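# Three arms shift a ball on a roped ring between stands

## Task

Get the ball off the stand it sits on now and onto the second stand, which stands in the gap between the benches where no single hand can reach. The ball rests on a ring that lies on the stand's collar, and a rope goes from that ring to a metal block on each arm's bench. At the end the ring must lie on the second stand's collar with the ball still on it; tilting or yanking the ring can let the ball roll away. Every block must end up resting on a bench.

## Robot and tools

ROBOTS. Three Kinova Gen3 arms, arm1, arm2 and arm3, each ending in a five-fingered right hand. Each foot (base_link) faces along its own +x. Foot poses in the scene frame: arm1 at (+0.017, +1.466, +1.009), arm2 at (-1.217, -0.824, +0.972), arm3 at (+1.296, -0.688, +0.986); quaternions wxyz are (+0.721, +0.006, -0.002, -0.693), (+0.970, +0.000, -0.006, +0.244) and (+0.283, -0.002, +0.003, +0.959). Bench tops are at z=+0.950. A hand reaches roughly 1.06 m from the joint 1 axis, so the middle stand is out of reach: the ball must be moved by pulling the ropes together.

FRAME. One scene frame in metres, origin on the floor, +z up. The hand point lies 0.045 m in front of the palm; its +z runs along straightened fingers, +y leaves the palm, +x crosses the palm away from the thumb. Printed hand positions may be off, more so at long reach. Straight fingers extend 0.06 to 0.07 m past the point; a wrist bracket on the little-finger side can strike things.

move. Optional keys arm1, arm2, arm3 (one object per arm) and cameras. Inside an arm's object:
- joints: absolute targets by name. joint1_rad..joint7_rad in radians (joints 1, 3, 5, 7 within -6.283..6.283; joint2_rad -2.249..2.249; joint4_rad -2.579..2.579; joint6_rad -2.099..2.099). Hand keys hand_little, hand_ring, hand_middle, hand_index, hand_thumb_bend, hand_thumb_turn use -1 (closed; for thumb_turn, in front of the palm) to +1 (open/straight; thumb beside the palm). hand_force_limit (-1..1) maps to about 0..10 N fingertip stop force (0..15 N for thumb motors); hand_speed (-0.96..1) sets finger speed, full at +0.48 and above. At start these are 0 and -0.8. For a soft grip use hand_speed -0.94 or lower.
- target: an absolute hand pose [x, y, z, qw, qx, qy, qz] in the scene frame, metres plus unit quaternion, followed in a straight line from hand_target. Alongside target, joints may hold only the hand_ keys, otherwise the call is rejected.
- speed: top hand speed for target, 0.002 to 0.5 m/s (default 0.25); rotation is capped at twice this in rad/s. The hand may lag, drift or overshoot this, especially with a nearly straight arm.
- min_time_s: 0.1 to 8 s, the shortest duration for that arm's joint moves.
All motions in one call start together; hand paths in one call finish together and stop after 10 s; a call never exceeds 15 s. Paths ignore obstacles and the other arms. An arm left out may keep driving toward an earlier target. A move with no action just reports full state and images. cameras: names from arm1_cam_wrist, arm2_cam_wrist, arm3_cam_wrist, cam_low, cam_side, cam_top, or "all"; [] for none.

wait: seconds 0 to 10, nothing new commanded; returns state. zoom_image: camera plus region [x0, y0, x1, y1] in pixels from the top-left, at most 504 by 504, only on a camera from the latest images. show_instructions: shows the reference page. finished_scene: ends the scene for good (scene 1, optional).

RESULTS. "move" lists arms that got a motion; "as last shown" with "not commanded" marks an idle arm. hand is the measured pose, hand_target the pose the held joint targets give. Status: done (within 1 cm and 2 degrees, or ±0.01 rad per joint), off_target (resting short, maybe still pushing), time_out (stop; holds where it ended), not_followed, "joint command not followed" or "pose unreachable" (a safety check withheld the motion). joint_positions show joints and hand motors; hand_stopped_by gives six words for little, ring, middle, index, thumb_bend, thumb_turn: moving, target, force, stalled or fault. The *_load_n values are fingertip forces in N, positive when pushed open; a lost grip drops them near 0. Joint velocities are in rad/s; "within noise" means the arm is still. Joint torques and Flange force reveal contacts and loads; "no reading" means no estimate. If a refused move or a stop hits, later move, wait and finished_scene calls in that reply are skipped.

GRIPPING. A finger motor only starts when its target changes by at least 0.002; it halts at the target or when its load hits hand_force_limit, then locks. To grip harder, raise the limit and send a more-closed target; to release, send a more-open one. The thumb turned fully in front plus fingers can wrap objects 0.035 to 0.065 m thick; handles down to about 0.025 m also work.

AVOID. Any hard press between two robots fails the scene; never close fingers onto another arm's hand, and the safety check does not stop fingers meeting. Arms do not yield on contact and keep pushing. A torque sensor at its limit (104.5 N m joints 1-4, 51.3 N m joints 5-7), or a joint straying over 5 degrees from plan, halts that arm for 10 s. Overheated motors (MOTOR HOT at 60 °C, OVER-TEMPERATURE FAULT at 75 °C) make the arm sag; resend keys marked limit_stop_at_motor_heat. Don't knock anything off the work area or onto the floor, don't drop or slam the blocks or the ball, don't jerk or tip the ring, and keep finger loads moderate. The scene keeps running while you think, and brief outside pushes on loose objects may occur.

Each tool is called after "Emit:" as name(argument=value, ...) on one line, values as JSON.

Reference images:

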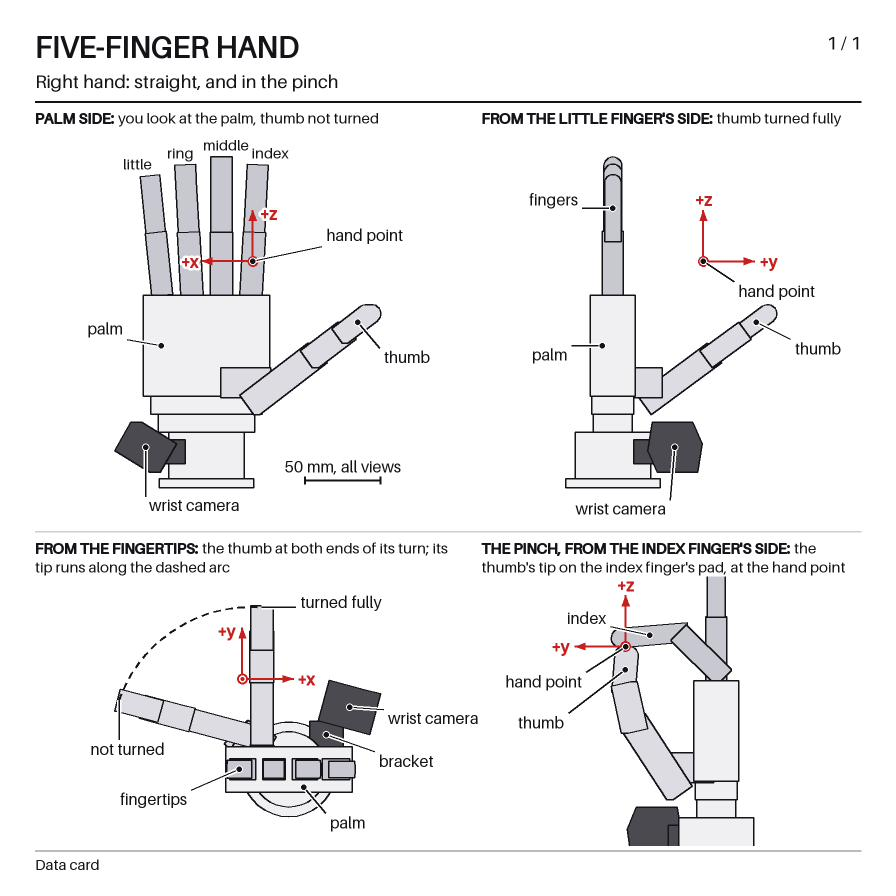

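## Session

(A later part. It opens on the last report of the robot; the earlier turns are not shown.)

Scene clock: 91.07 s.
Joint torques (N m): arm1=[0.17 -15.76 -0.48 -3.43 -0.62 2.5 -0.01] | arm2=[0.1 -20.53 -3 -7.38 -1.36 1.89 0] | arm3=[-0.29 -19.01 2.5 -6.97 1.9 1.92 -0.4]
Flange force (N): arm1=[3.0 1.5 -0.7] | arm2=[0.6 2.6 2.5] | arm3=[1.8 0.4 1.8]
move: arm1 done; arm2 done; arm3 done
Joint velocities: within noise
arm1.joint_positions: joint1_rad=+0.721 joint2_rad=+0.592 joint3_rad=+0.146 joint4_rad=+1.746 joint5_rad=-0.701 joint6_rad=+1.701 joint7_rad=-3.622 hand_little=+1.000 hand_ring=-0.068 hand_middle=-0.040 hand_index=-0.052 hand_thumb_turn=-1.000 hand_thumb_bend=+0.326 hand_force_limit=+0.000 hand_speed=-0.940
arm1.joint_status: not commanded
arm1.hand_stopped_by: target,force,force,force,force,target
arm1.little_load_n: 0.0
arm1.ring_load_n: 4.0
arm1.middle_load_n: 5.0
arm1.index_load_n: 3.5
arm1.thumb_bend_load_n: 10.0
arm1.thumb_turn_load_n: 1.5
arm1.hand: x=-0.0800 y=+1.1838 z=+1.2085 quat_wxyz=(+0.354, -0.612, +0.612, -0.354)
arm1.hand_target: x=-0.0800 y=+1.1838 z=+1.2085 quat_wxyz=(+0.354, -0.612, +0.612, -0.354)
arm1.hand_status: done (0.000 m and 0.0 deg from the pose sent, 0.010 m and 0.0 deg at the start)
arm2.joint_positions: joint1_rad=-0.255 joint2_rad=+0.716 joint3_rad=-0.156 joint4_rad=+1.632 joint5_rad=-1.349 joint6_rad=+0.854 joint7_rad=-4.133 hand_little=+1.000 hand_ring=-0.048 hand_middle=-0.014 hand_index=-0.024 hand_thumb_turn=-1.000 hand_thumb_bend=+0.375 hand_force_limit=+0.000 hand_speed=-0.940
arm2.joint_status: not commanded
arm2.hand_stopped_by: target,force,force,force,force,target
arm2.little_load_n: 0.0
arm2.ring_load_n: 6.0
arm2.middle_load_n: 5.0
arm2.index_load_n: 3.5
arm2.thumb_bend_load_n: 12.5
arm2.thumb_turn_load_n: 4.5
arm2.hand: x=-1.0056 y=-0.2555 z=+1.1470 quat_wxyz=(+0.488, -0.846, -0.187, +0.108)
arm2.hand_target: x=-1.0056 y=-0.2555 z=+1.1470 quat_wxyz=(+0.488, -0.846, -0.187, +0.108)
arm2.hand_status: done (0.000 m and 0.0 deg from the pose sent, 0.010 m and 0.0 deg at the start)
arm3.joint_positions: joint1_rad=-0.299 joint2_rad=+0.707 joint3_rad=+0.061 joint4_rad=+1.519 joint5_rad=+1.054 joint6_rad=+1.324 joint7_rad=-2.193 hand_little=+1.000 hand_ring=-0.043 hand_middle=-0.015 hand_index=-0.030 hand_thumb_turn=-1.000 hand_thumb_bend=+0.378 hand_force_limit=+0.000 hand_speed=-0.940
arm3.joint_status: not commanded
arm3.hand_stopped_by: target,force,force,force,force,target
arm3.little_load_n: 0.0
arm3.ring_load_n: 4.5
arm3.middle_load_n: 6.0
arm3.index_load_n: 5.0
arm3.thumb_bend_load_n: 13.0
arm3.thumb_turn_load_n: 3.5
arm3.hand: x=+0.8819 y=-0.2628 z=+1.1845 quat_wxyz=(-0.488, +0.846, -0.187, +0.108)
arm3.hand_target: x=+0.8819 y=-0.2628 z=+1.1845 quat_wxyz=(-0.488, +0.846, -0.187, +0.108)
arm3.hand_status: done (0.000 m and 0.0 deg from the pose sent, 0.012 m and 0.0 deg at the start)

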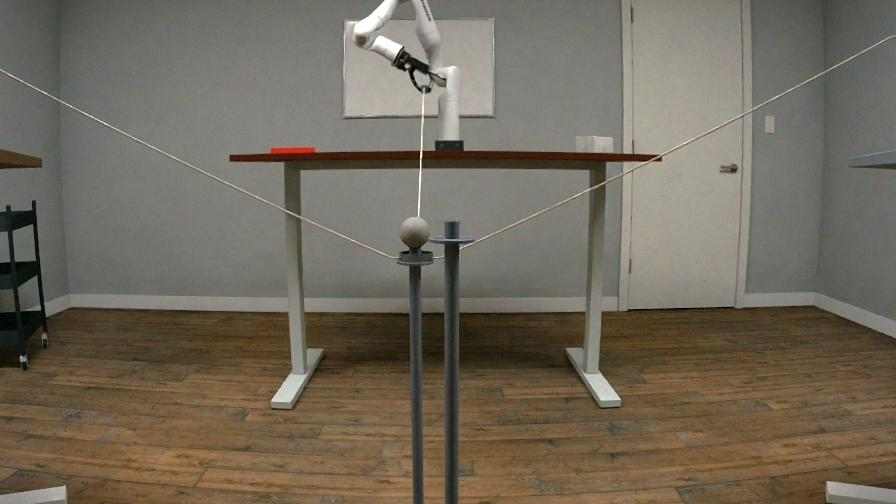

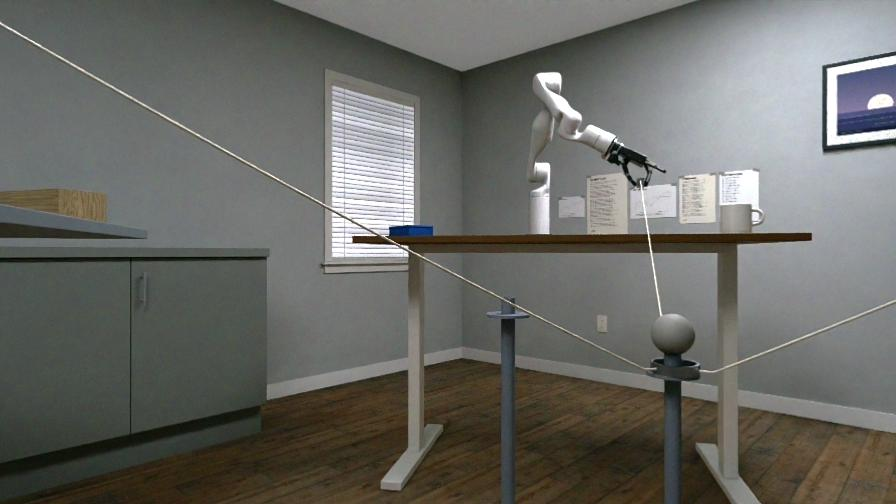

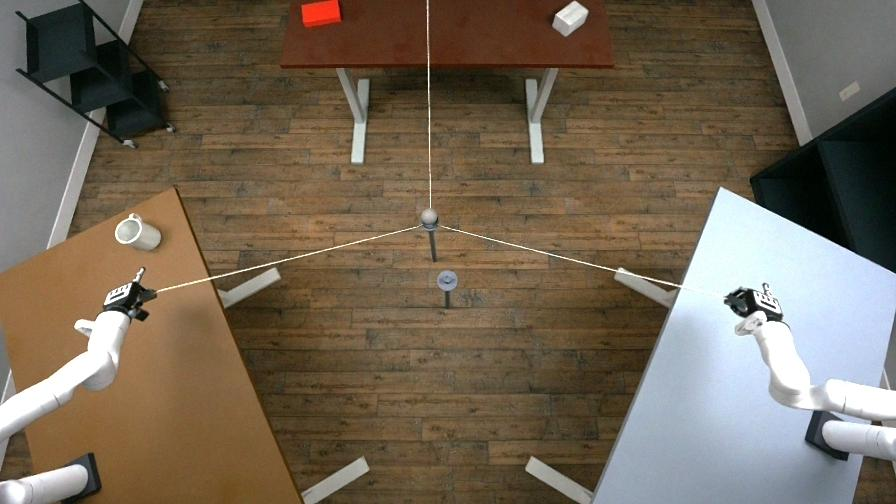

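Emit:
move(arm1={"target": [-0.080, 1.1738, 1.2085, 0.3536, -0.6124, 0.6124, -0.3536], "speed": 0.02}, arm2={"target": [-1.0074, -0.2563, 1.147, 0.4881, -0.8455, -0.1874, 0.1082], "speed": 0.02}, arm3={"target": [0.8797, -0.2618, 1.1845, 0.4881, -0.8455, 0.1874, -0.1082], "speed": 0.02})

Emit:
move(arm1={"target": [-0.080, 1.1738, 1.2185, 0.3536, -0.6124, 0.6124, -0.3536], "speed": 0.02}, arm2={"target": [-1.0074, -0.2563, 1.157, 0.4881, -0.8455, -0.1874, 0.1082], "speed": 0.02}, arm3={"target": [0.8797, -0.2618, 1.1945, 0.4881, -0.8455, 0.1874, -0.1082], "speed": 0.02}, cameras=["cam_low", "cam_side", "cam_top"])

Emit:
zoom_image(camera="cam_low", region=[385, 210, 445, 280])

Emit:
zoom_image(camera="cam_side", region=[630, 330, 720, 400])

Scene clock: 93.13 s.
Joint torques (N m): arm1=[0.08 -15.95 -0.56 -3.7 -0.81 2.26 0.06] | arm2=[0.22 -20.37 -2.87 -7.4 -1.41 1.77 -0.01] | arm3=[-0.45 -18.95 2.42 -7.15 1.91 1.64 -0.45]
Flange force (N): arm1=[2.4 1.1 -1.0] | arm2=[0.5 2.5 2.3] | arm3=[2.3 -0.1 1.5]
move: arm1 done; arm2 done; arm3 done
Joint velocities: within noise
arm1.joint_positions: joint1_rad=+0.709 joint2_rad=+0.604 joint3_rad=+0.142 joint4_rad=+1.722 joint5_rad=-0.714 joint6_rad=+1.703 joint7_rad=-3.640 hand_little=+1.000 hand_ring=-0.068 hand_middle=-0.040 hand_index=-0.052 hand_thumb_turn=-1.000 hand_thumb_bend=+0.326 hand_force_limit=+0.000 hand_speed=-0.940
arm1.joint_status: not commanded
arm1.hand_stopped_by: target,force,force,force,force,target
arm1.little_load_n: 0.0
arm1.ring_load_n: 4.0
arm1.middle_load_n: 4.5
arm1.index_load_n: 4.0
arm1.thumb_bend_load_n: 10.0
arm1.thumb_turn_load_n: 1.5
arm1.hand: x=-0.0800 y=+1.1738 z=+1.2085 quat_wxyz=(+0.354, -0.612, +0.612, -0.354)
arm1.hand_target: x=-0.0800 y=+1.1738 z=+1.2085 quat_wxyz=(+0.354, -0.612, +0.612, -0.354)
arm1.hand_status: done (0.000 m and 0.0 deg from the pose sent, 0.010 m and 0.0 deg at the start)
arm2.joint_positions: joint1_rad=-0.255 joint2_rad=+0.713 joint3_rad=-0.157 joint4_rad=+1.639 joint5_rad=-1.353 joint6_rad=+0.851 joint7_rad=-4.129 hand_little=+1.000 hand_ring=-0.048 hand_middle=-0.014 hand_index=-0.024 hand_thumb_turn=-1.000 hand_thumb_bend=+0.375 hand_force_limit=+0.000 hand_speed=-0.940
arm2.joint_status: not commanded
arm2.hand_stopped_by: target,force,force,force,force,target
arm2.little_load_n: 0.0
arm2.ring_load_n: 6.5
arm2.middle_load_n: 5.0
arm2.index_load_n: 3.5
arm2.thumb_bend_load_n: 12.5
arm2.thumb_turn_load_n: 4.5
arm2.hand: x=-1.0074 y=-0.2563 z=+1.1470 quat_wxyz=(+0.488, -0.846, -0.187, +0.108)
arm2.hand_target: x=-1.0074 y=-0.2563 z=+1.1470 quat_wxyz=(+0.488, -0.846, -0.187, +0.108)
arm2.hand_status: done (0.000 m and 0.0 deg from the pose sent, 0.002 m and 0.0 deg at the start)
arm3.joint_positions: joint1_rad=-0.299 joint2_rad=+0.712 joint3_rad=+0.061 joint4_rad=+1.510 joint5_rad=+1.053 joint6_rad=+1.326 joint7_rad=-2.188 hand_little=+1.000 hand_ring=-0.043 hand_middle=-0.015 hand_index=-0.030 hand_thumb_turn=-1.000 hand_thumb_bend=+0.378 hand_force_limit=+0.000 hand_speed=-0.940
arm3.joint_status: not commanded
arm3.hand_stopped_by: target,force,force,force,force,target
arm3.little_load_n: 0.0
arm3.ring_load_n: 4.5
arm3.middle_load_n: 6.0
arm3.index_load_n: 5.0
arm3.thumb_bend_load_n: 13.5
arm3.thumb_turn_load_n: 3.5
arm3.hand: x=+0.8797 y=-0.2618 z=+1.1845 quat_wxyz=(-0.488, +0.846, -0.187, +0.108)
arm3.hand_target: x=+0.8797 y=-0.2618 z=+1.1845 quat_wxyz=(-0.488, +0.846, -0.187, +0.108)
arm3.hand_status: done (0.000 m and 0.0 deg from the pose sent, 0.002 m and 0.0 deg at the start)
pictures: none

Scene clock: 94.13 s.
Joint torques (N m): arm1=[0.18 -15.99 -0.55 -3.78 -0.68 2.57 -0.01] | arm2=[0.05 -20.36 -2.95 -7.54 -1.44 1.85 0] | arm3=[-0.31 -19.04 2.5 -7.08 1.9 1.87 -0.42]
Flange force (N): arm1=[2.9 1.6 -0.2] | arm2=[0.6 2.7 2.4] | arm3=[1.6 0.4 1.9]
move: arm1 done; arm2 done; arm3 done
Joint velocities: within noise
arm1.joint_positions: joint1_rad=+0.709 joint2_rad=+0.587 joint3_rad=+0.143 joint4_rad=+1.711 joint5_rad=-0.714 joint6_rad=+1.723 joint7_rad=-3.658 hand_little=+1.000 hand_ring=-0.068 hand_middle=-0.040 hand_index=-0.052 hand_thumb_turn=-1.000 hand_thumb_bend=+0.326 hand_force_limit=+0.000 hand_speed=-0.940
arm1.joint_status: not commanded
arm1.hand_stopped_by: target,force,force,force,force,target
arm1.little_load_n: 0.0
arm1.ring_load_n: 4.0
arm1.middle_load_n: 4.5
arm1.index_load_n: 4.0
arm1.thumb_bend_load_n: 10.0
arm1.thumb_turn_load_n: 1.0
arm1.hand: x=-0.0800 y=+1.1738 z=+1.2185 quat_wxyz=(+0.354, -0.612, +0.612, -0.354)
arm1.hand_target: x=-0.0800 y=+1.1738 z=+1.2185 quat_wxyz=(+0.354, -0.612, +0.612, -0.354)
arm1.hand_status: done (0.000 m and 0.0 deg from the pose sent, 0.010 m and 0.0 deg at the start)
arm2.joint_positions: joint1_rad=-0.259 joint2_rad=+0.696 joint3_rad=-0.152 joint4_rad=+1.631 joint5_rad=-1.338 joint6_rad=+0.860 joint7_rad=-4.159 hand_little=+1.000 hand_ring=-0.048 hand_middle=-0.014 hand_index=-0.024 hand_thumb_turn=-1.000 hand_thumb_bend=+0.375 hand_force_limit=+0.000 hand_speed=-0.940
arm2.joint_status: not commanded
arm2.hand_stopped_by: target,force,force,force,force,target
arm2.little_load_n: 0.0
arm2.ring_load_n: 6.0
arm2.middle_load_n: 5.0
arm2.index_load_n: 3.5
arm2.thumb_bend_load_n: 12.0
arm2.thumb_turn_load_n: 4.0
arm2.hand: x=-1.0074 y=-0.2563 z=+1.1570 quat_wxyz=(+0.488, -0.846, -0.187, +0.108)
arm2.hand_target: x=-1.0074 y=-0.2563 z=+1.1570 quat_wxyz=(+0.488, -0.846, -0.187, +0.108)
arm2.hand_status: done (0.000 m and 0.0 deg from the pose sent, 0.010 m and 0.0 deg at the start)
arm3.joint_positions: joint1_rad=-0.298 joint2_rad=+0.698 joint3_rad=+0.060 joint4_rad=+1.500 joint5_rad=+1.049 joint6_rad=+1.339 joint7_rad=-2.167 hand_little=+1.000 hand_ring=-0.043 hand_middle=-0.015 hand_index=-0.030 hand_thumb_turn=-1.000 hand_thumb_bend=+0.378 hand_force_limit=+0.000 hand_speed=-0.940
arm3.joint_status: not commanded
arm3.hand_stopped_by: target,force,force,force,force,target
arm3.little_load_n: -0.5
arm3.ring_load_n: 5.0
arm3.middle_load_n: 6.0
arm3.index_load_n: 5.0
arm3.thumb_bend_load_n: 13.5
arm3.thumb_turn_load_n: 3.5
arm3.hand: x=+0.8797 y=-0.2618 z=+1.1945 quat_wxyz=(-0.488, +0.846, -0.187, +0.108)
arm3.hand_target: x=+0.8797 y=-0.2618 z=+1.1945 quat_wxyz=(-0.488, +0.846, -0.187, +0.108)
arm3.hand_status: done (0.000 m and 0.0 deg from the pose sent, 0.010 m and 0.0 deg at the start)

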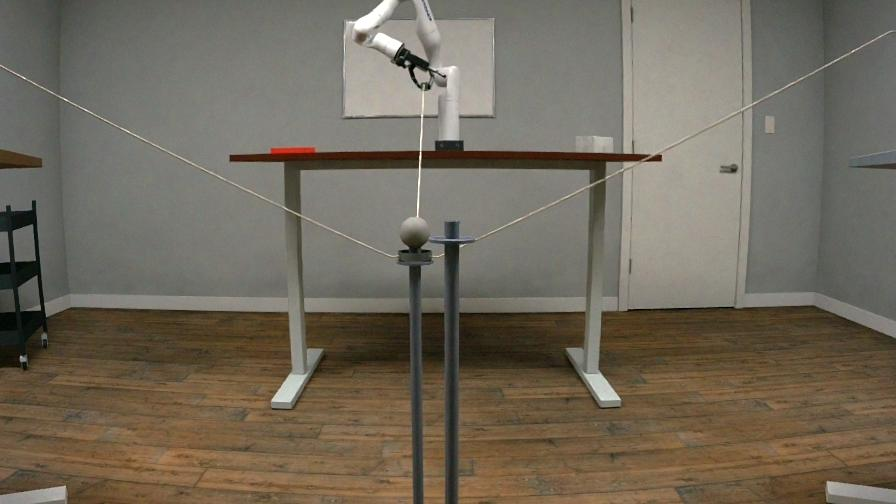

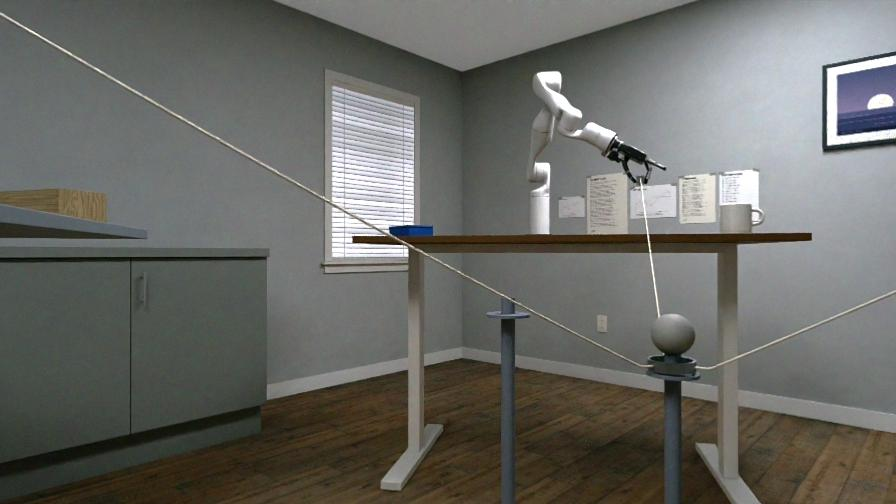

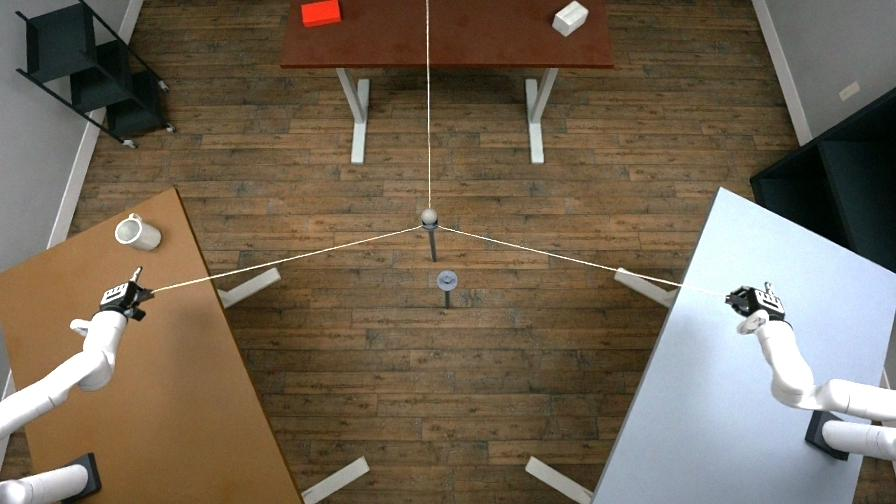

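Scaled by 7.200 from the camera's image (finer frame: 1280x720).

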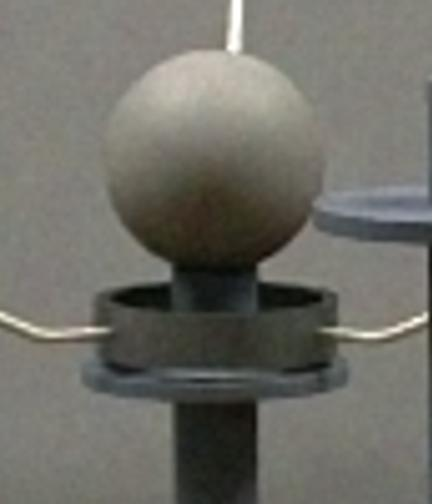

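Scaled by 5.600 from the camera's image (finer frame: 1280x720).

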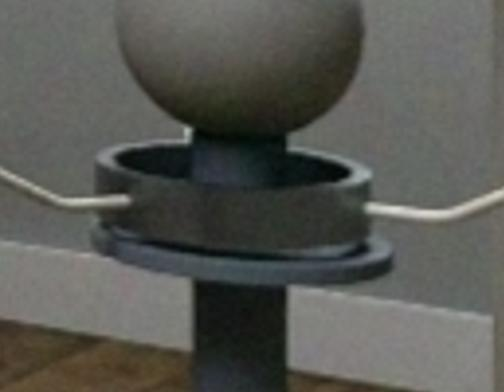

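Emit:
move(arm1={"target": [-0.080, 1.1748, 1.2385, 0.3536, -0.6124, 0.6124, -0.3536], "speed": 0.02}, arm2={"target": [-1.0074, -0.2563, 1.177, 0.4881, -0.8455, -0.1874, 0.1082], "speed": 0.02}, arm3={"target": [0.8797, -0.2618, 1.2145, 0.4881, -0.8455, 0.1874, -0.1082], "speed": 0.02}, cameras=["cam_low", "cam_side", "cam_top"])

Emit:
zoom_image(camera="cam_low", region=[385, 210, 445, 280])

Emit:
zoom_image(camera="cam_side", region=[630, 330, 720, 400])

Scene clock: 96.17 s.
Joint torques (N m): arm1=[0.14 -15.79 -0.63 -4 -0.76 2.46 -0.04] | arm2=[0.06 -20.22 -2.79 -7.89 -1.52 1.73 0.02] | arm3=[-0.29 -18.86 2.42 -7.35 2.04 1.77 -0.43]
Flange force (N): arm1=[3.0 1.7 -0.7] | arm2=[0.5 2.7 2.4] | arm3=[1.7 0.4 1.9]
move: arm1 done; arm2 done; arm3 done
Joint velocities: within noise
arm1.joint_positions: joint1_rad=+0.708 joint2_rad=+0.555 joint3_rad=+0.145 joint4_rad=+1.691 joint5_rad=-0.716 joint6_rad=+1.764 joint7_rad=-3.692 hand_little=+1.000 hand_ring=-0.068 hand_middle=-0.040 hand_index=-0.052 hand_thumb_turn=-1.000 hand_thumb_bend=+0.326 hand_force_limit=+0.000 hand_speed=-0.940
arm1.joint_status: not commanded
arm1.hand_stopped_by: target,force,force,force,force,target
arm1.little_load_n: 0.0
arm1.ring_load_n: 4.0
arm1.middle_load_n: 4.5
arm1.index_load_n: 4.0
arm1.thumb_bend_load_n: 10.0
arm1.thumb_turn_load_n: 1.0
arm1.hand: x=-0.0800 y=+1.1748 z=+1.2385 quat_wxyz=(+0.354, -0.612, +0.612, -0.354)
arm1.hand_target: x=-0.0800 y=+1.1748 z=+1.2385 quat_wxyz=(+0.354, -0.612, +0.612, -0.354)
arm1.hand_status: done (0.000 m and 0.0 deg from the pose sent, 0.020 m and 0.0 deg at the start)
arm2.joint_positions: joint1_rad=-0.266 joint2_rad=+0.664 joint3_rad=-0.139 joint4_rad=+1.613 joint5_rad=-1.308 joint6_rad=+0.879 joint7_rad=-4.220 hand_little=+1.000 hand_ring=-0.048 hand_middle=-0.014 hand_index=-0.024 hand_thumb_turn=-1.000 hand_thumb_bend=+0.375 hand_force_limit=+0.000 hand_speed=-0.940
arm2.joint_status: not commanded
arm2.hand_stopped_by: target,force,force,force,force,target
arm2.little_load_n: 0.0
arm2.ring_load_n: 6.0
arm2.middle_load_n: 5.0
arm2.index_load_n: 3.5
arm2.thumb_bend_load_n: 12.5
arm2.thumb_turn_load_n: 4.0
arm2.hand: x=-1.0074 y=-0.2563 z=+1.1770 quat_wxyz=(+0.488, -0.846, -0.187, +0.108)
arm2.hand_target: x=-1.0074 y=-0.2563 z=+1.1770 quat_wxyz=(+0.488, -0.846, -0.187, +0.108)
arm2.hand_status: done (0.000 m and 0.0 deg from the pose sent, 0.020 m and 0.0 deg at the start)
arm3.joint_positions: joint1_rad=-0.298 joint2_rad=+0.670 joint3_rad=+0.059 joint4_rad=+1.477 joint5_rad=+1.041 joint6_rad=+1.364 joint7_rad=-2.123 hand_little=+1.000 hand_ring=-0.043 hand_middle=-0.015 hand_index=-0.030 hand_thumb_turn=-1.000 hand_thumb_bend=+0.378 hand_force_limit=+0.000 hand_speed=-0.940
arm3.joint_status: not commanded
arm3.hand_stopped_by: target,force,force,force,force,target
arm3.little_load_n: 0.0
arm3.ring_load_n: 5.0
arm3.middle_load_n: 6.0
arm3.index_load_n: 5.0
arm3.thumb_bend_load_n: 13.5
arm3.thumb_turn_load_n: 3.5
arm3.hand: x=+0.8797 y=-0.2618 z=+1.2145 quat_wxyz=(-0.488, +0.846, -0.187, +0.108)
arm3.hand_target: x=+0.8797 y=-0.2618 z=+1.2145 quat_wxyz=(-0.488, +0.846, -0.187, +0.108)
arm3.hand_status: done (0.000 m and 0.0 deg from the pose sent, 0.020 m and 0.0 deg at the start)

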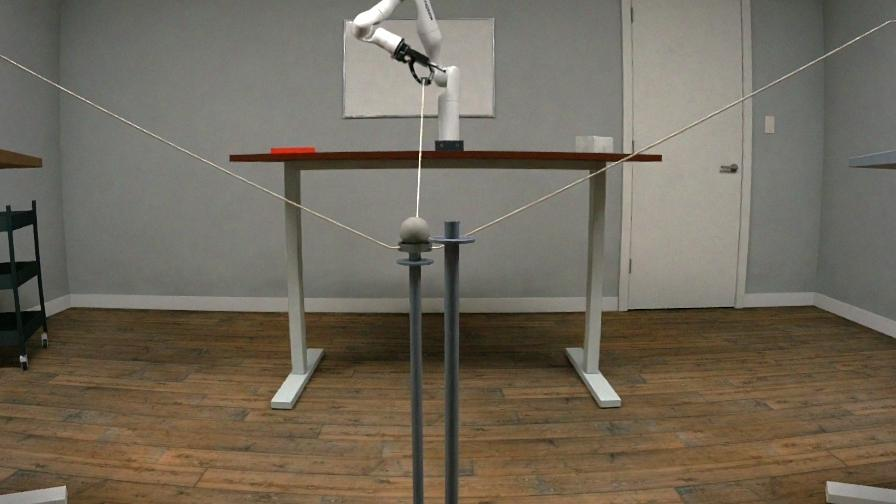

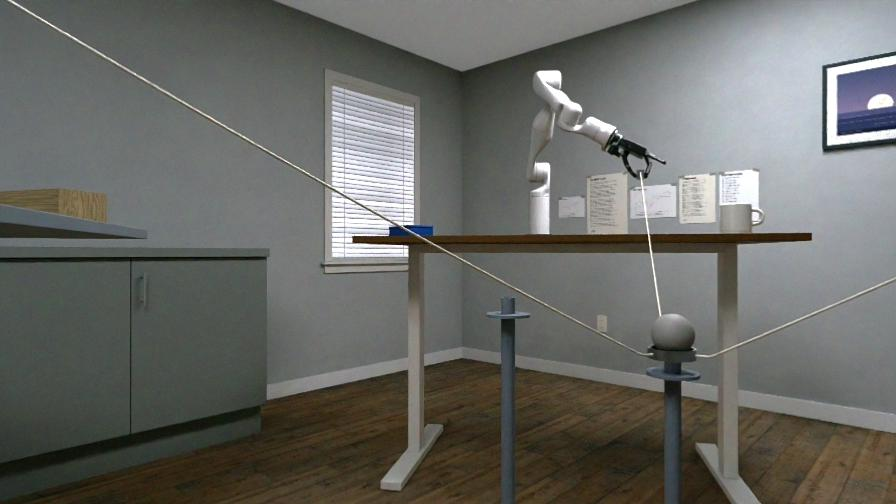

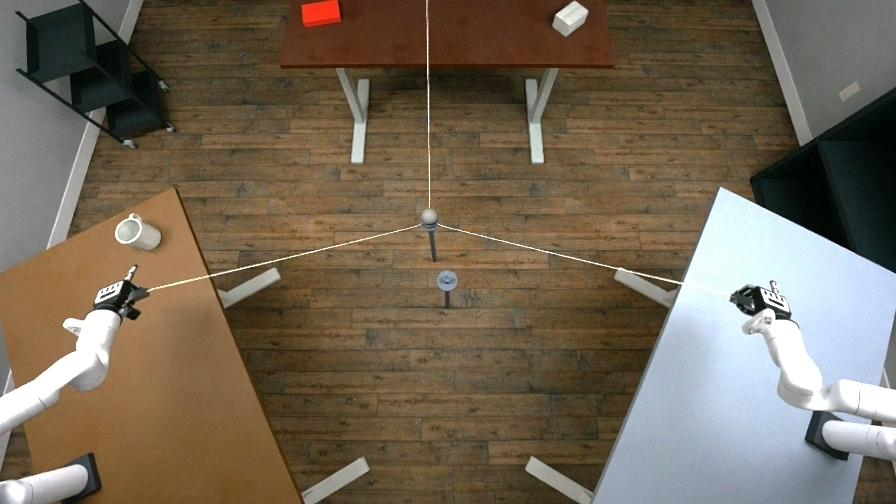

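Scaled by 7.200 from the camera's image (finer frame: 1280x720).

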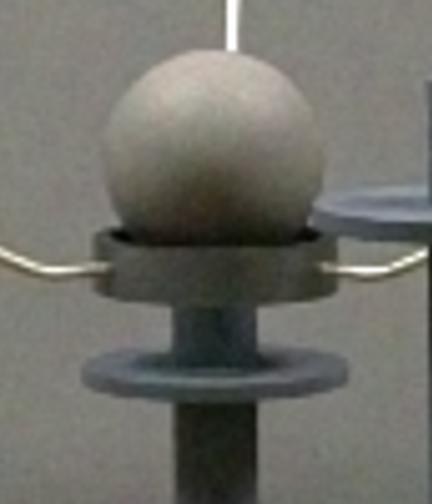

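Scaled by 5.600 from the camera's image (finer frame: 1280x720).

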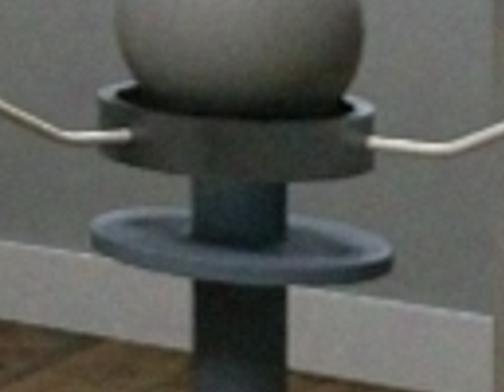

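Emit:
move(arm1={"target": [-0.080, 1.1748, 1.2535, 0.3536, -0.6124, 0.6124, -0.3536], "speed": 0.02}, arm2={"target": [-1.0074, -0.2563, 1.192, 0.4881, -0.8455, -0.1874, 0.1082], "speed": 0.02}, arm3={"target": [0.8797, -0.2618, 1.2295, 0.4881, -0.8455, 0.1874, -0.1082], "speed": 0.02}, cameras=["cam_low", "cam_side"])

Emit:
zoom_image(camera="cam_low", region=[385, 210, 445, 280])

Emit:
zoom_image(camera="cam_side", region=[630, 310, 720, 380])

Scene clock: 97.73 s.
Joint torques (N m): arm1=[0.23 -15.71 -0.5 -4.14 -0.82 2.55 -0.02] | arm2=[-0.1 -20.12 -2.84 -7.96 -1.6 1.75 -0.01] | arm3=[-0.18 -18.86 2.51 -7.44 2.06 1.82 -0.41]
Flange force (N): arm1=[3.4 1.7 -0.6] | arm2=[1.0 2.7 2.5] | arm3=[1.4 0.7 2.0]
move: arm1 done; arm2 done; arm3 done
Joint velocities: within noise
arm1.joint_positions: joint1_rad=+0.706 joint2_rad=+0.532 joint3_rad=+0.147 joint4_rad=+1.672 joint5_rad=-0.719 joint6_rad=+1.795 joint7_rad=-3.719 hand_little=+1.000 hand_ring=-0.068 hand_middle=-0.040 hand_index=-0.052 hand_thumb_turn=-1.000 hand_thumb_bend=+0.327 hand_force_limit=+0.000 hand_speed=-0.940
arm1.joint_status: not commanded
arm1.hand_stopped_by: target,force,force,force,force,target
arm1.little_load_n: 0.0
arm1.ring_load_n: 4.0
arm1.middle_load_n: 4.5
arm1.index_load_n: 4.0
arm1.thumb_bend_load_n: 10.5
arm1.thumb_turn_load_n: 1.5
arm1.hand: x=-0.0800 y=+1.1748 z=+1.2535 quat_wxyz=(+0.354, -0.612, +0.612, -0.354)
arm1.hand_target: x=-0.0800 y=+1.1748 z=+1.2535 quat_wxyz=(+0.354, -0.612, +0.612, -0.354)
arm1.hand_status: done (0.000 m and 0.0 deg from the pose sent, 0.015 m and 0.0 deg at the start)
arm2.joint_positions: joint1_rad=-0.272 joint2_rad=+0.641 joint3_rad=-0.130 joint4_rad=+1.597 joint5_rad=-1.285 joint6_rad=+0.894 joint7_rad=-4.265 hand_little=+1.000 hand_ring=-0.048 hand_middle=-0.014 hand_index=-0.024 hand_thumb_turn=-1.000 hand_thumb_bend=+0.375 hand_force_limit=+0.000 hand_speed=-0.940
arm2.joint_status: not commanded
arm2.hand_stopped_by: target,force,force,force,force,target
arm2.little_load_n: 0.0
arm2.ring_load_n: 6.5
arm2.middle_load_n: 5.0
arm2.index_load_n: 3.5
arm2.thumb_bend_load_n: 12.5
arm2.thumb_turn_load_n: 4.0
arm2.hand: x=-1.0074 y=-0.2563 z=+1.1920 quat_wxyz=(+0.488, -0.846, -0.187, +0.108)
arm2.hand_target: x=-1.0074 y=-0.2563 z=+1.1920 quat_wxyz=(+0.488, -0.846, -0.187, +0.108)
arm2.hand_status: done (0.000 m and 0.0 deg from the pose sent, 0.015 m and 0.0 deg at the start)
arm3.joint_positions: joint1_rad=-0.298 joint2_rad=+0.651 joint3_rad=+0.059 joint4_rad=+1.458 joint5_rad=+1.036 joint6_rad=+1.383 joint7_rad=-2.090 hand_little=+1.000 hand_ring=-0.043 hand_middle=-0.015 hand_index=-0.030 hand_thumb_turn=-1.000 hand_thumb_bend=+0.378 hand_force_limit=+0.000 hand_speed=-0.940
arm3.joint_status: not commanded
arm3.hand_stopped_by: target,force,force,force,force,target
arm3.little_load_n: 0.0
arm3.ring_load_n: 4.5
arm3.middle_load_n: 6.0
arm3.index_load_n: 5.0
arm3.thumb_bend_load_n: 13.5
arm3.thumb_turn_load_n: 4.0
arm3.hand: x=+0.8797 y=-0.2618 z=+1.2295 quat_wxyz=(-0.488, +0.846, -0.187, +0.108)
arm3.hand_target: x=+0.8797 y=-0.2618 z=+1.2295 quat_wxyz=(-0.488, +0.846, -0.187, +0.108)
arm3.hand_status: done (0.000 m and 0.0 deg from the pose sent, 0.015 m and 0.0 deg at the start)

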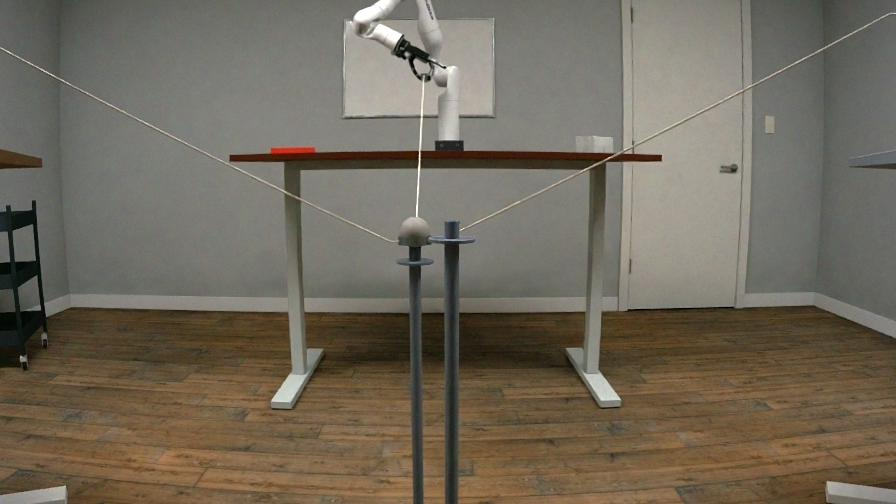

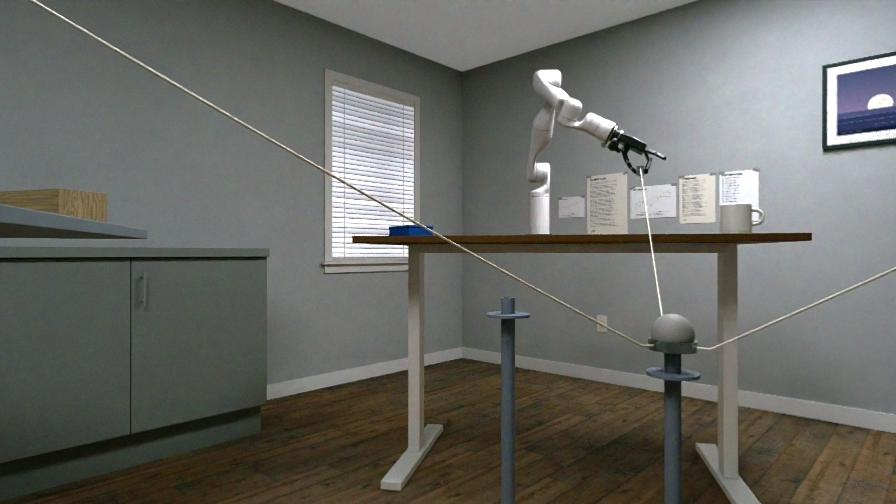

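Scaled by 7.200 from the camera's image (finer frame: 1280x720).

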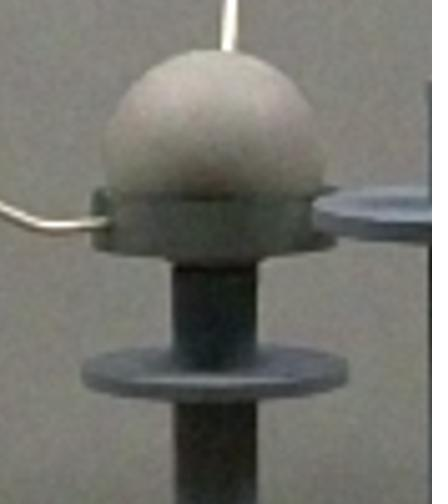

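Scaled by 5.600 from the camera's image (finer frame: 1280x720).

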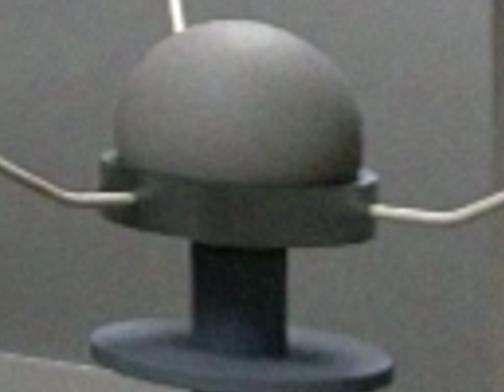

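Emit:
move(arm1={"target": [-0.080, 1.1748, 1.2685, 0.3536, -0.6124, 0.6124, -0.3536], "speed": 0.015}, arm2={"target": [-1.0074, -0.2563, 1.207, 0.4881, -0.8455, -0.1874, 0.1082], "speed": 0.015}, arm3={"target": [0.8797, -0.2618, 1.2445, 0.4881, -0.8455, 0.1874, -0.1082], "speed": 0.015}, cameras=["cam_low", "cam_side"])

Emit:
zoom_image(camera="cam_low", region=[385, 210, 445, 280])

Emit:
zoom_image(camera="cam_side", region=[630, 310, 720, 380])

Scene clock: 100.53 s.
Joint torques (N m): arm1=[0.27 -15.71 -0.44 -4.22 -0.71 2.63 -0.12] | arm2=[-0.33 -20.23 -3.03 -8.02 -1.68 1.89 -0.08] | arm3=[-0.08 -18.93 2.56 -7.51 2.11 1.97 -0.38]
Flange force (N): arm1=[4.1 2.0 -0.7] | arm2=[1.8 3.0 2.8] | arm3=[0.8 1.1 2.3]
move: arm1 done; arm2 done; arm3 done
Joint velocities: within noise
arm1.joint_positions: joint1_rad=+0.705 joint2_rad=+0.511 joint3_rad=+0.148 joint4_rad=+1.652 joint5_rad=-0.723 joint6_rad=+1.826 joint7_rad=-3.747 hand_little=+1.000 hand_ring=-0.068 hand_middle=-0.040 hand_index=-0.052 hand_thumb_turn=-1.000 hand_thumb_bend=+0.327 hand_force_limit=+0.000 hand_speed=-0.940
arm1.joint_status: not commanded
arm1.hand_stopped_by: target,force,force,force,force,target
arm1.little_load_n: 0.0
arm1.ring_load_n: 4.0
arm1.middle_load_n: 4.5
arm1.index_load_n: 4.0
arm1.thumb_bend_load_n: 10.5
arm1.thumb_turn_load_n: 0.5
arm1.hand: x=-0.0800 y=+1.1748 z=+1.2685 quat_wxyz=(+0.354, -0.612, +0.612, -0.354)
arm1.hand_target: x=-0.0800 y=+1.1748 z=+1.2685 quat_wxyz=(+0.354, -0.612, +0.612, -0.354)
arm1.hand_status: done (0.000 m and 0.0 deg from the pose sent, 0.015 m and 0.0 deg at the start)
arm2.joint_positions: joint1_rad=-0.277 joint2_rad=+0.619 joint3_rad=-0.121 joint4_rad=+1.579 joint5_rad=-1.263 joint6_rad=+0.910 joint7_rad=-4.310 hand_little=+1.000 hand_ring=-0.048 hand_middle=-0.014 hand_index=-0.024 hand_thumb_turn=-1.000 hand_thumb_bend=+0.375 hand_force_limit=+0.000 hand_speed=-0.940
arm2.joint_status: not commanded
arm2.hand_stopped_by: target,force,force,force,force,target
arm2.little_load_n: 0.0
arm2.ring_load_n: 6.0
arm2.middle_load_n: 5.0
arm2.index_load_n: 3.5
arm2.thumb_bend_load_n: 12.5
arm2.thumb_turn_load_n: 3.0
arm2.hand: x=-1.0074 y=-0.2563 z=+1.2070 quat_wxyz=(+0.488, -0.846, -0.187, +0.108)
arm2.hand_target: x=-1.0074 y=-0.2563 z=+1.2070 quat_wxyz=(+0.488, -0.846, -0.187, +0.108)
arm2.hand_status: done (0.000 m and 0.0 deg from the pose sent, 0.015 m and 0.0 deg at the start)
arm3.joint_positions: joint1_rad=-0.298 joint2_rad=+0.633 joint3_rad=+0.059 joint4_rad=+1.438 joint5_rad=+1.031 joint6_rad=+1.403 joint7_rad=-2.057 hand_little=+1.000 hand_ring=-0.043 hand_middle=-0.015 hand_index=-0.030 hand_thumb_turn=-1.000 hand_thumb_bend=+0.378 hand_force_limit=+0.000 hand_speed=-0.940
arm3.joint_status: not commanded
arm3.hand_stopped_by: target,force,force,force,force,target
arm3.little_load_n: 0.0
arm3.ring_load_n: 4.5
arm3.middle_load_n: 6.0
arm3.index_load_n: 5.5
arm3.thumb_bend_load_n: 13.0
arm3.thumb_turn_load_n: 4.0
arm3.hand: x=+0.8797 y=-0.2618 z=+1.2445 quat_wxyz=(-0.488, +0.846, -0.187, +0.108)
arm3.hand_target: x=+0.8797 y=-0.2618 z=+1.2445 quat_wxyz=(-0.488, +0.846, -0.187, +0.108)
arm3.hand_status: done (0.000 m and 0.0 deg from the pose sent, 0.015 m and 0.0 deg at the start)

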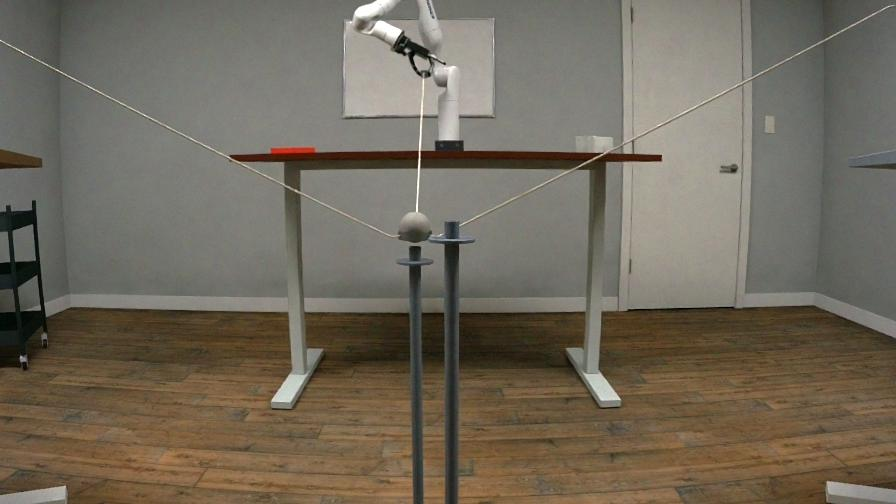

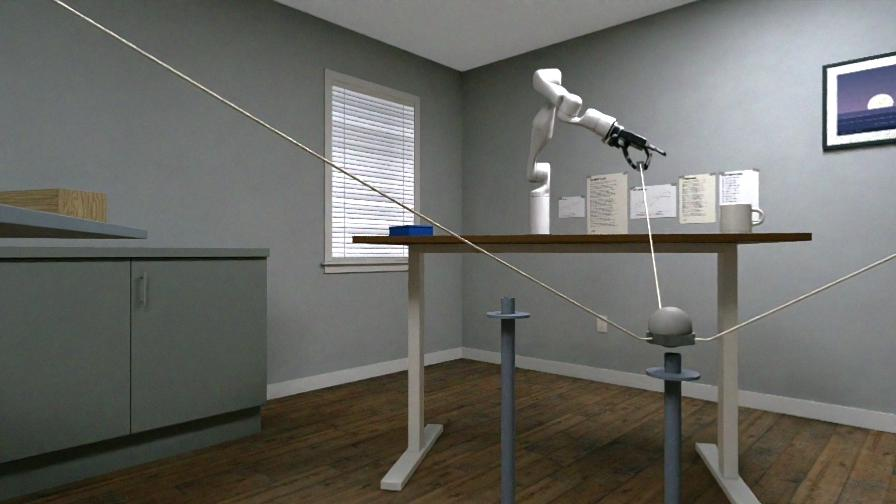

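Scaled by 7.200 from the camera's image (finer frame: 1280x720).

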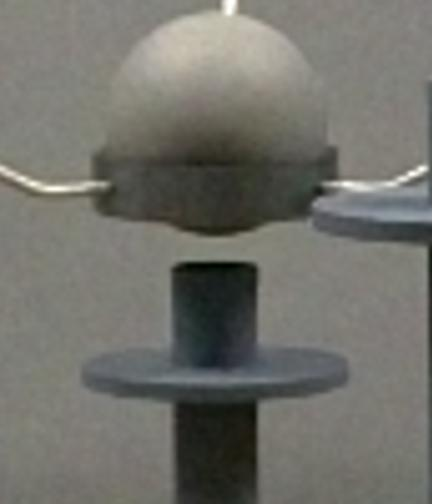

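Scaled by 5.600 from the camera's image (finer frame: 1280x720).

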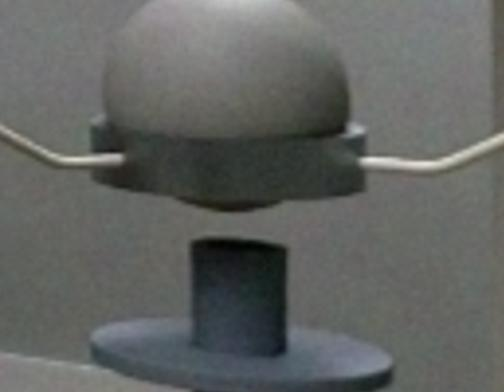

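Emit:
zoom_image(camera="cam_low", region=[420, 200, 490, 270])

Emit:
zoom_image(camera="cam_side", region=[470, 280, 550, 350])

Scaled by 7.200 from the camera's image (finer frame: 1280x720).

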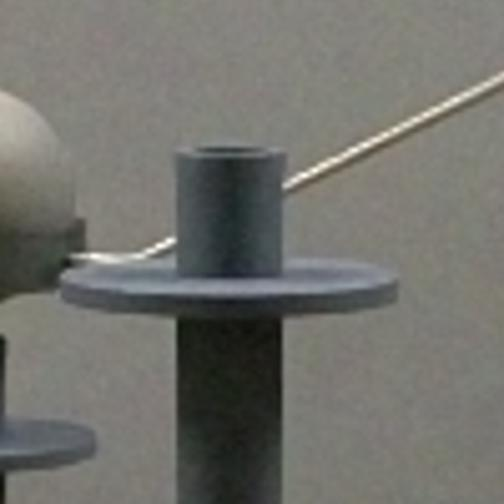

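Scaled by 6.300 from the camera's image (finer frame: 1280x720).

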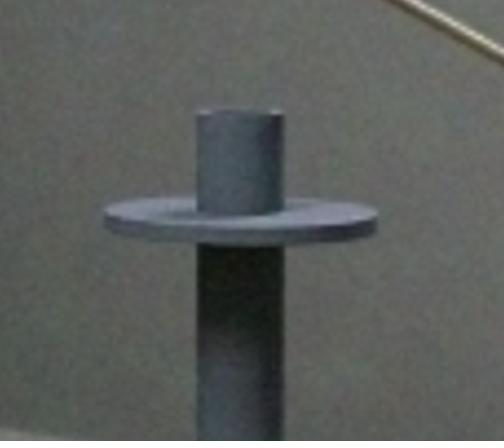

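Emit:
move(arm1={"target": [-0.080, 1.1748, 1.3205, 0.3536, -0.6124, 0.6124, -0.3536], "speed": 0.03}, arm2={"target": [-1.0074, -0.2563, 1.259, 0.4881, -0.8455, -0.1874, 0.1082], "speed": 0.03}, arm3={"target": [0.8797, -0.2618, 1.2965, 0.4881, -0.8455, 0.1874, -0.1082], "speed": 0.03}, cameras=["cam_low", "cam_side", "cam_top"])

Emit:
zoom_image(camera="cam_low", region=[380, 180, 460, 260])

Emit:
zoom_image(camera="cam_side", region=[630, 280, 720, 370])

Scene clock: 107.97 s.
Joint torques (N m): arm1=[0.25 -15.26 -0.34 -5 -0.9 2.53 -0.06] | arm2=[-0.33 -19.96 -2.64 -8.8 -1.95 1.52 -0.03] | arm3=[-0.1 -18.7 2.46 -8.1 2.35 1.71 -0.39]
Flange force (N): arm1=[3.9 1.5 -0.5] | arm2=[1.7 3.0 2.9] | arm3=[0.9 1.4 2.6]
move: arm1 done; arm2 done; arm3 done
Joint velocities: within noise
arm1.joint_positions: joint1_rad=+0.701 joint2_rad=+0.449 joint3_rad=+0.152 joint4_rad=+1.568 joint5_rad=-0.746 joint6_rad=+1.935 joint7_rad=-3.850 hand_little=+1.000 hand_ring=-0.068 hand_middle=-0.040 hand_index=-0.052 hand_thumb_turn=-1.000 hand_thumb_bend=+0.327 hand_force_limit=+0.000 hand_speed=-0.940
arm1.joint_status: not commanded
arm1.hand_stopped_by: target,force,force,force,force,target
arm1.little_load_n: 0.0
arm1.ring_load_n: 4.0
arm1.middle_load_n: 4.5
arm1.index_load_n: 3.5
arm1.thumb_bend_load_n: 10.5
arm1.thumb_turn_load_n: 1.0
arm1.hand: x=-0.0800 y=+1.1748 z=+1.3205 quat_wxyz=(+0.354, -0.612, +0.612, -0.354)
arm1.hand_target: x=-0.0800 y=+1.1748 z=+1.3205 quat_wxyz=(+0.354, -0.612, +0.612, -0.354)
arm1.hand_status: done (0.000 m and 0.0 deg from the pose sent, 0.052 m and 0.0 deg at the start)
arm2.joint_positions: joint1_rad=-0.297 joint2_rad=+0.554 joint3_rad=-0.089 joint4_rad=+1.506 joint5_rad=-1.190 joint6_rad=+0.971 joint7_rad=-4.465 hand_little=+1.000 hand_ring=-0.048 hand_middle=-0.014 hand_index=-0.024 hand_thumb_turn=-1.000 hand_thumb_bend=+0.375 hand_force_limit=+0.000 hand_speed=-0.940
arm2.joint_status: not commanded
arm2.hand_stopped_by: target,force,force,force,force,target
arm2.little_load_n: 0.0
arm2.ring_load_n: 6.0
arm2.middle_load_n: 5.0
arm2.index_load_n: 4.0
arm2.thumb_bend_load_n: 12.5
arm2.thumb_turn_load_n: 3.0
arm2.hand: x=-1.0074 y=-0.2563 z=+1.2590 quat_wxyz=(+0.488, -0.846, -0.187, +0.108)
arm2.hand_target: x=-1.0074 y=-0.2563 z=+1.2590 quat_wxyz=(+0.488, -0.846, -0.187, +0.108)
arm2.hand_status: done (0.000 m and 0.0 deg from the pose sent, 0.052 m and 0.0 deg at the start)
arm3.joint_positions: joint1_rad=-0.298 joint2_rad=+0.581 joint3_rad=+0.059 joint4_rad=+1.353 joint5_rad=+1.018 joint6_rad=+1.474 joint7_rad=-1.938 hand_little=+1.000 hand_ring=-0.043 hand_middle=-0.015 hand_index=-0.030 hand_thumb_turn=-1.000 hand_thumb_bend=+0.378 hand_force_limit=+0.000 hand_speed=-0.940
arm3.joint_status: not commanded
arm3.hand_stopped_by: target,force,force,force,force,target
arm3.little_load_n: 0.0
arm3.ring_load_n: 4.5
arm3.middle_load_n: 5.5
arm3.index_load_n: 5.0
arm3.thumb_bend_load_n: 13.0
arm3.thumb_turn_load_n: 4.0
arm3.hand: x=+0.8797 y=-0.2618 z=+1.2965 quat_wxyz=(-0.488, +0.846, -0.187, +0.108)
arm3.hand_target: x=+0.8797 y=-0.2618 z=+1.2965 quat_wxyz=(-0.488, +0.846, -0.187, +0.108)
arm3.hand_status: done (0.000 m and 0.0 deg from the pose sent, 0.052 m and 0.0 deg at the start)

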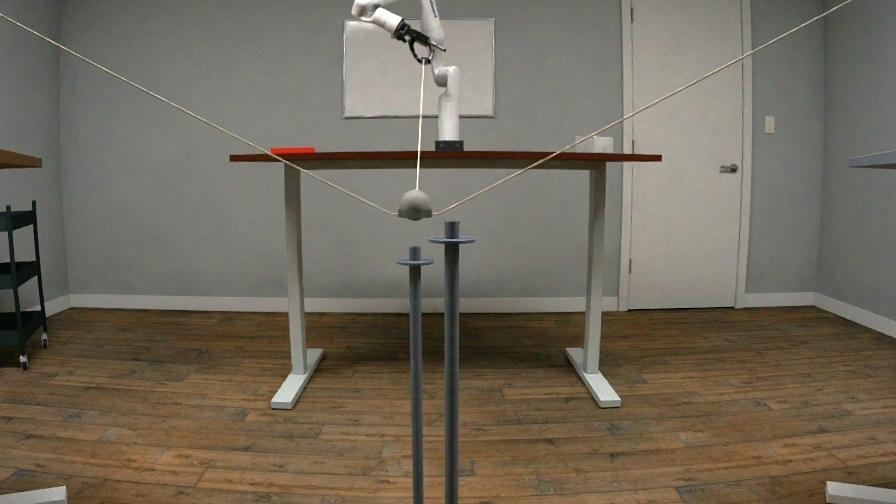

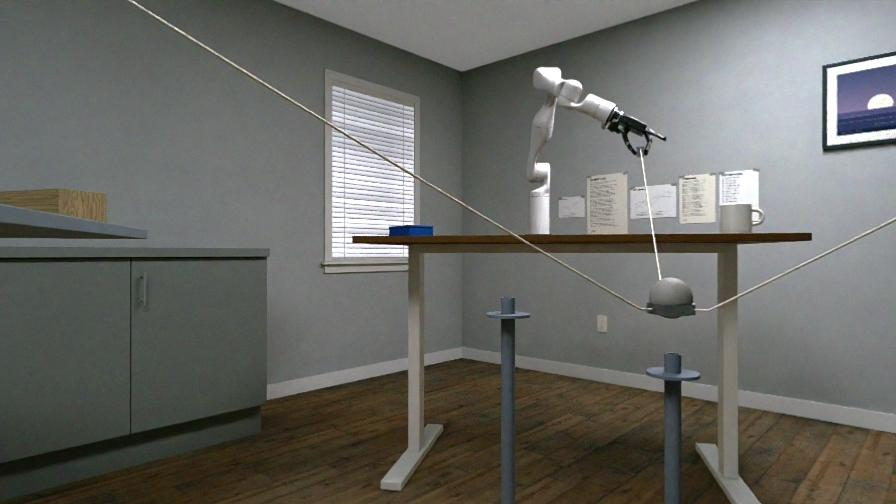

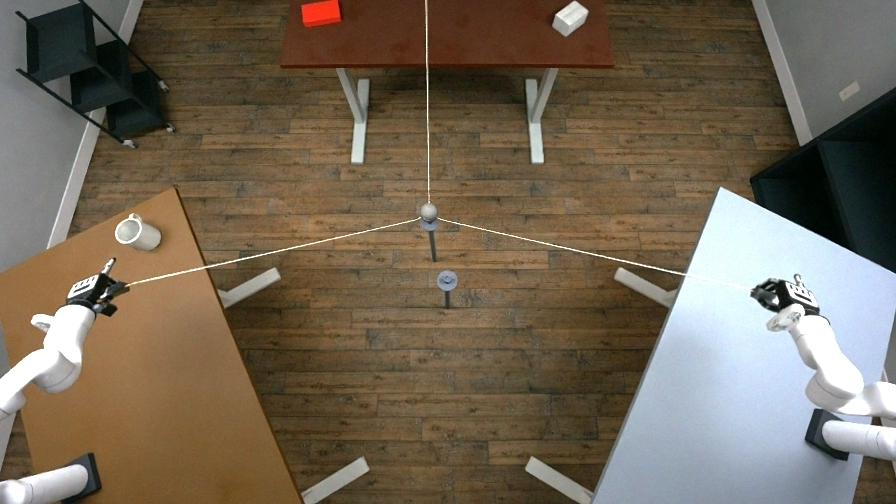

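Scaled by 6.300 from the camera's image (finer frame: 1280x720).

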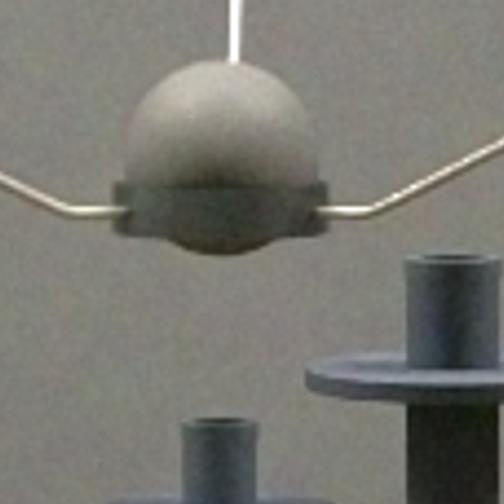

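Scaled by 5.600 from the camera's image (finer frame: 1280x720).

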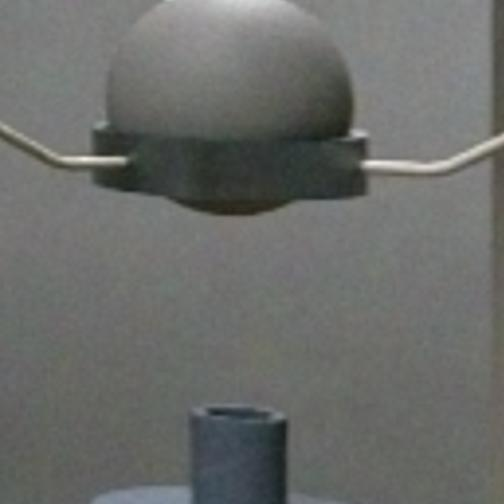

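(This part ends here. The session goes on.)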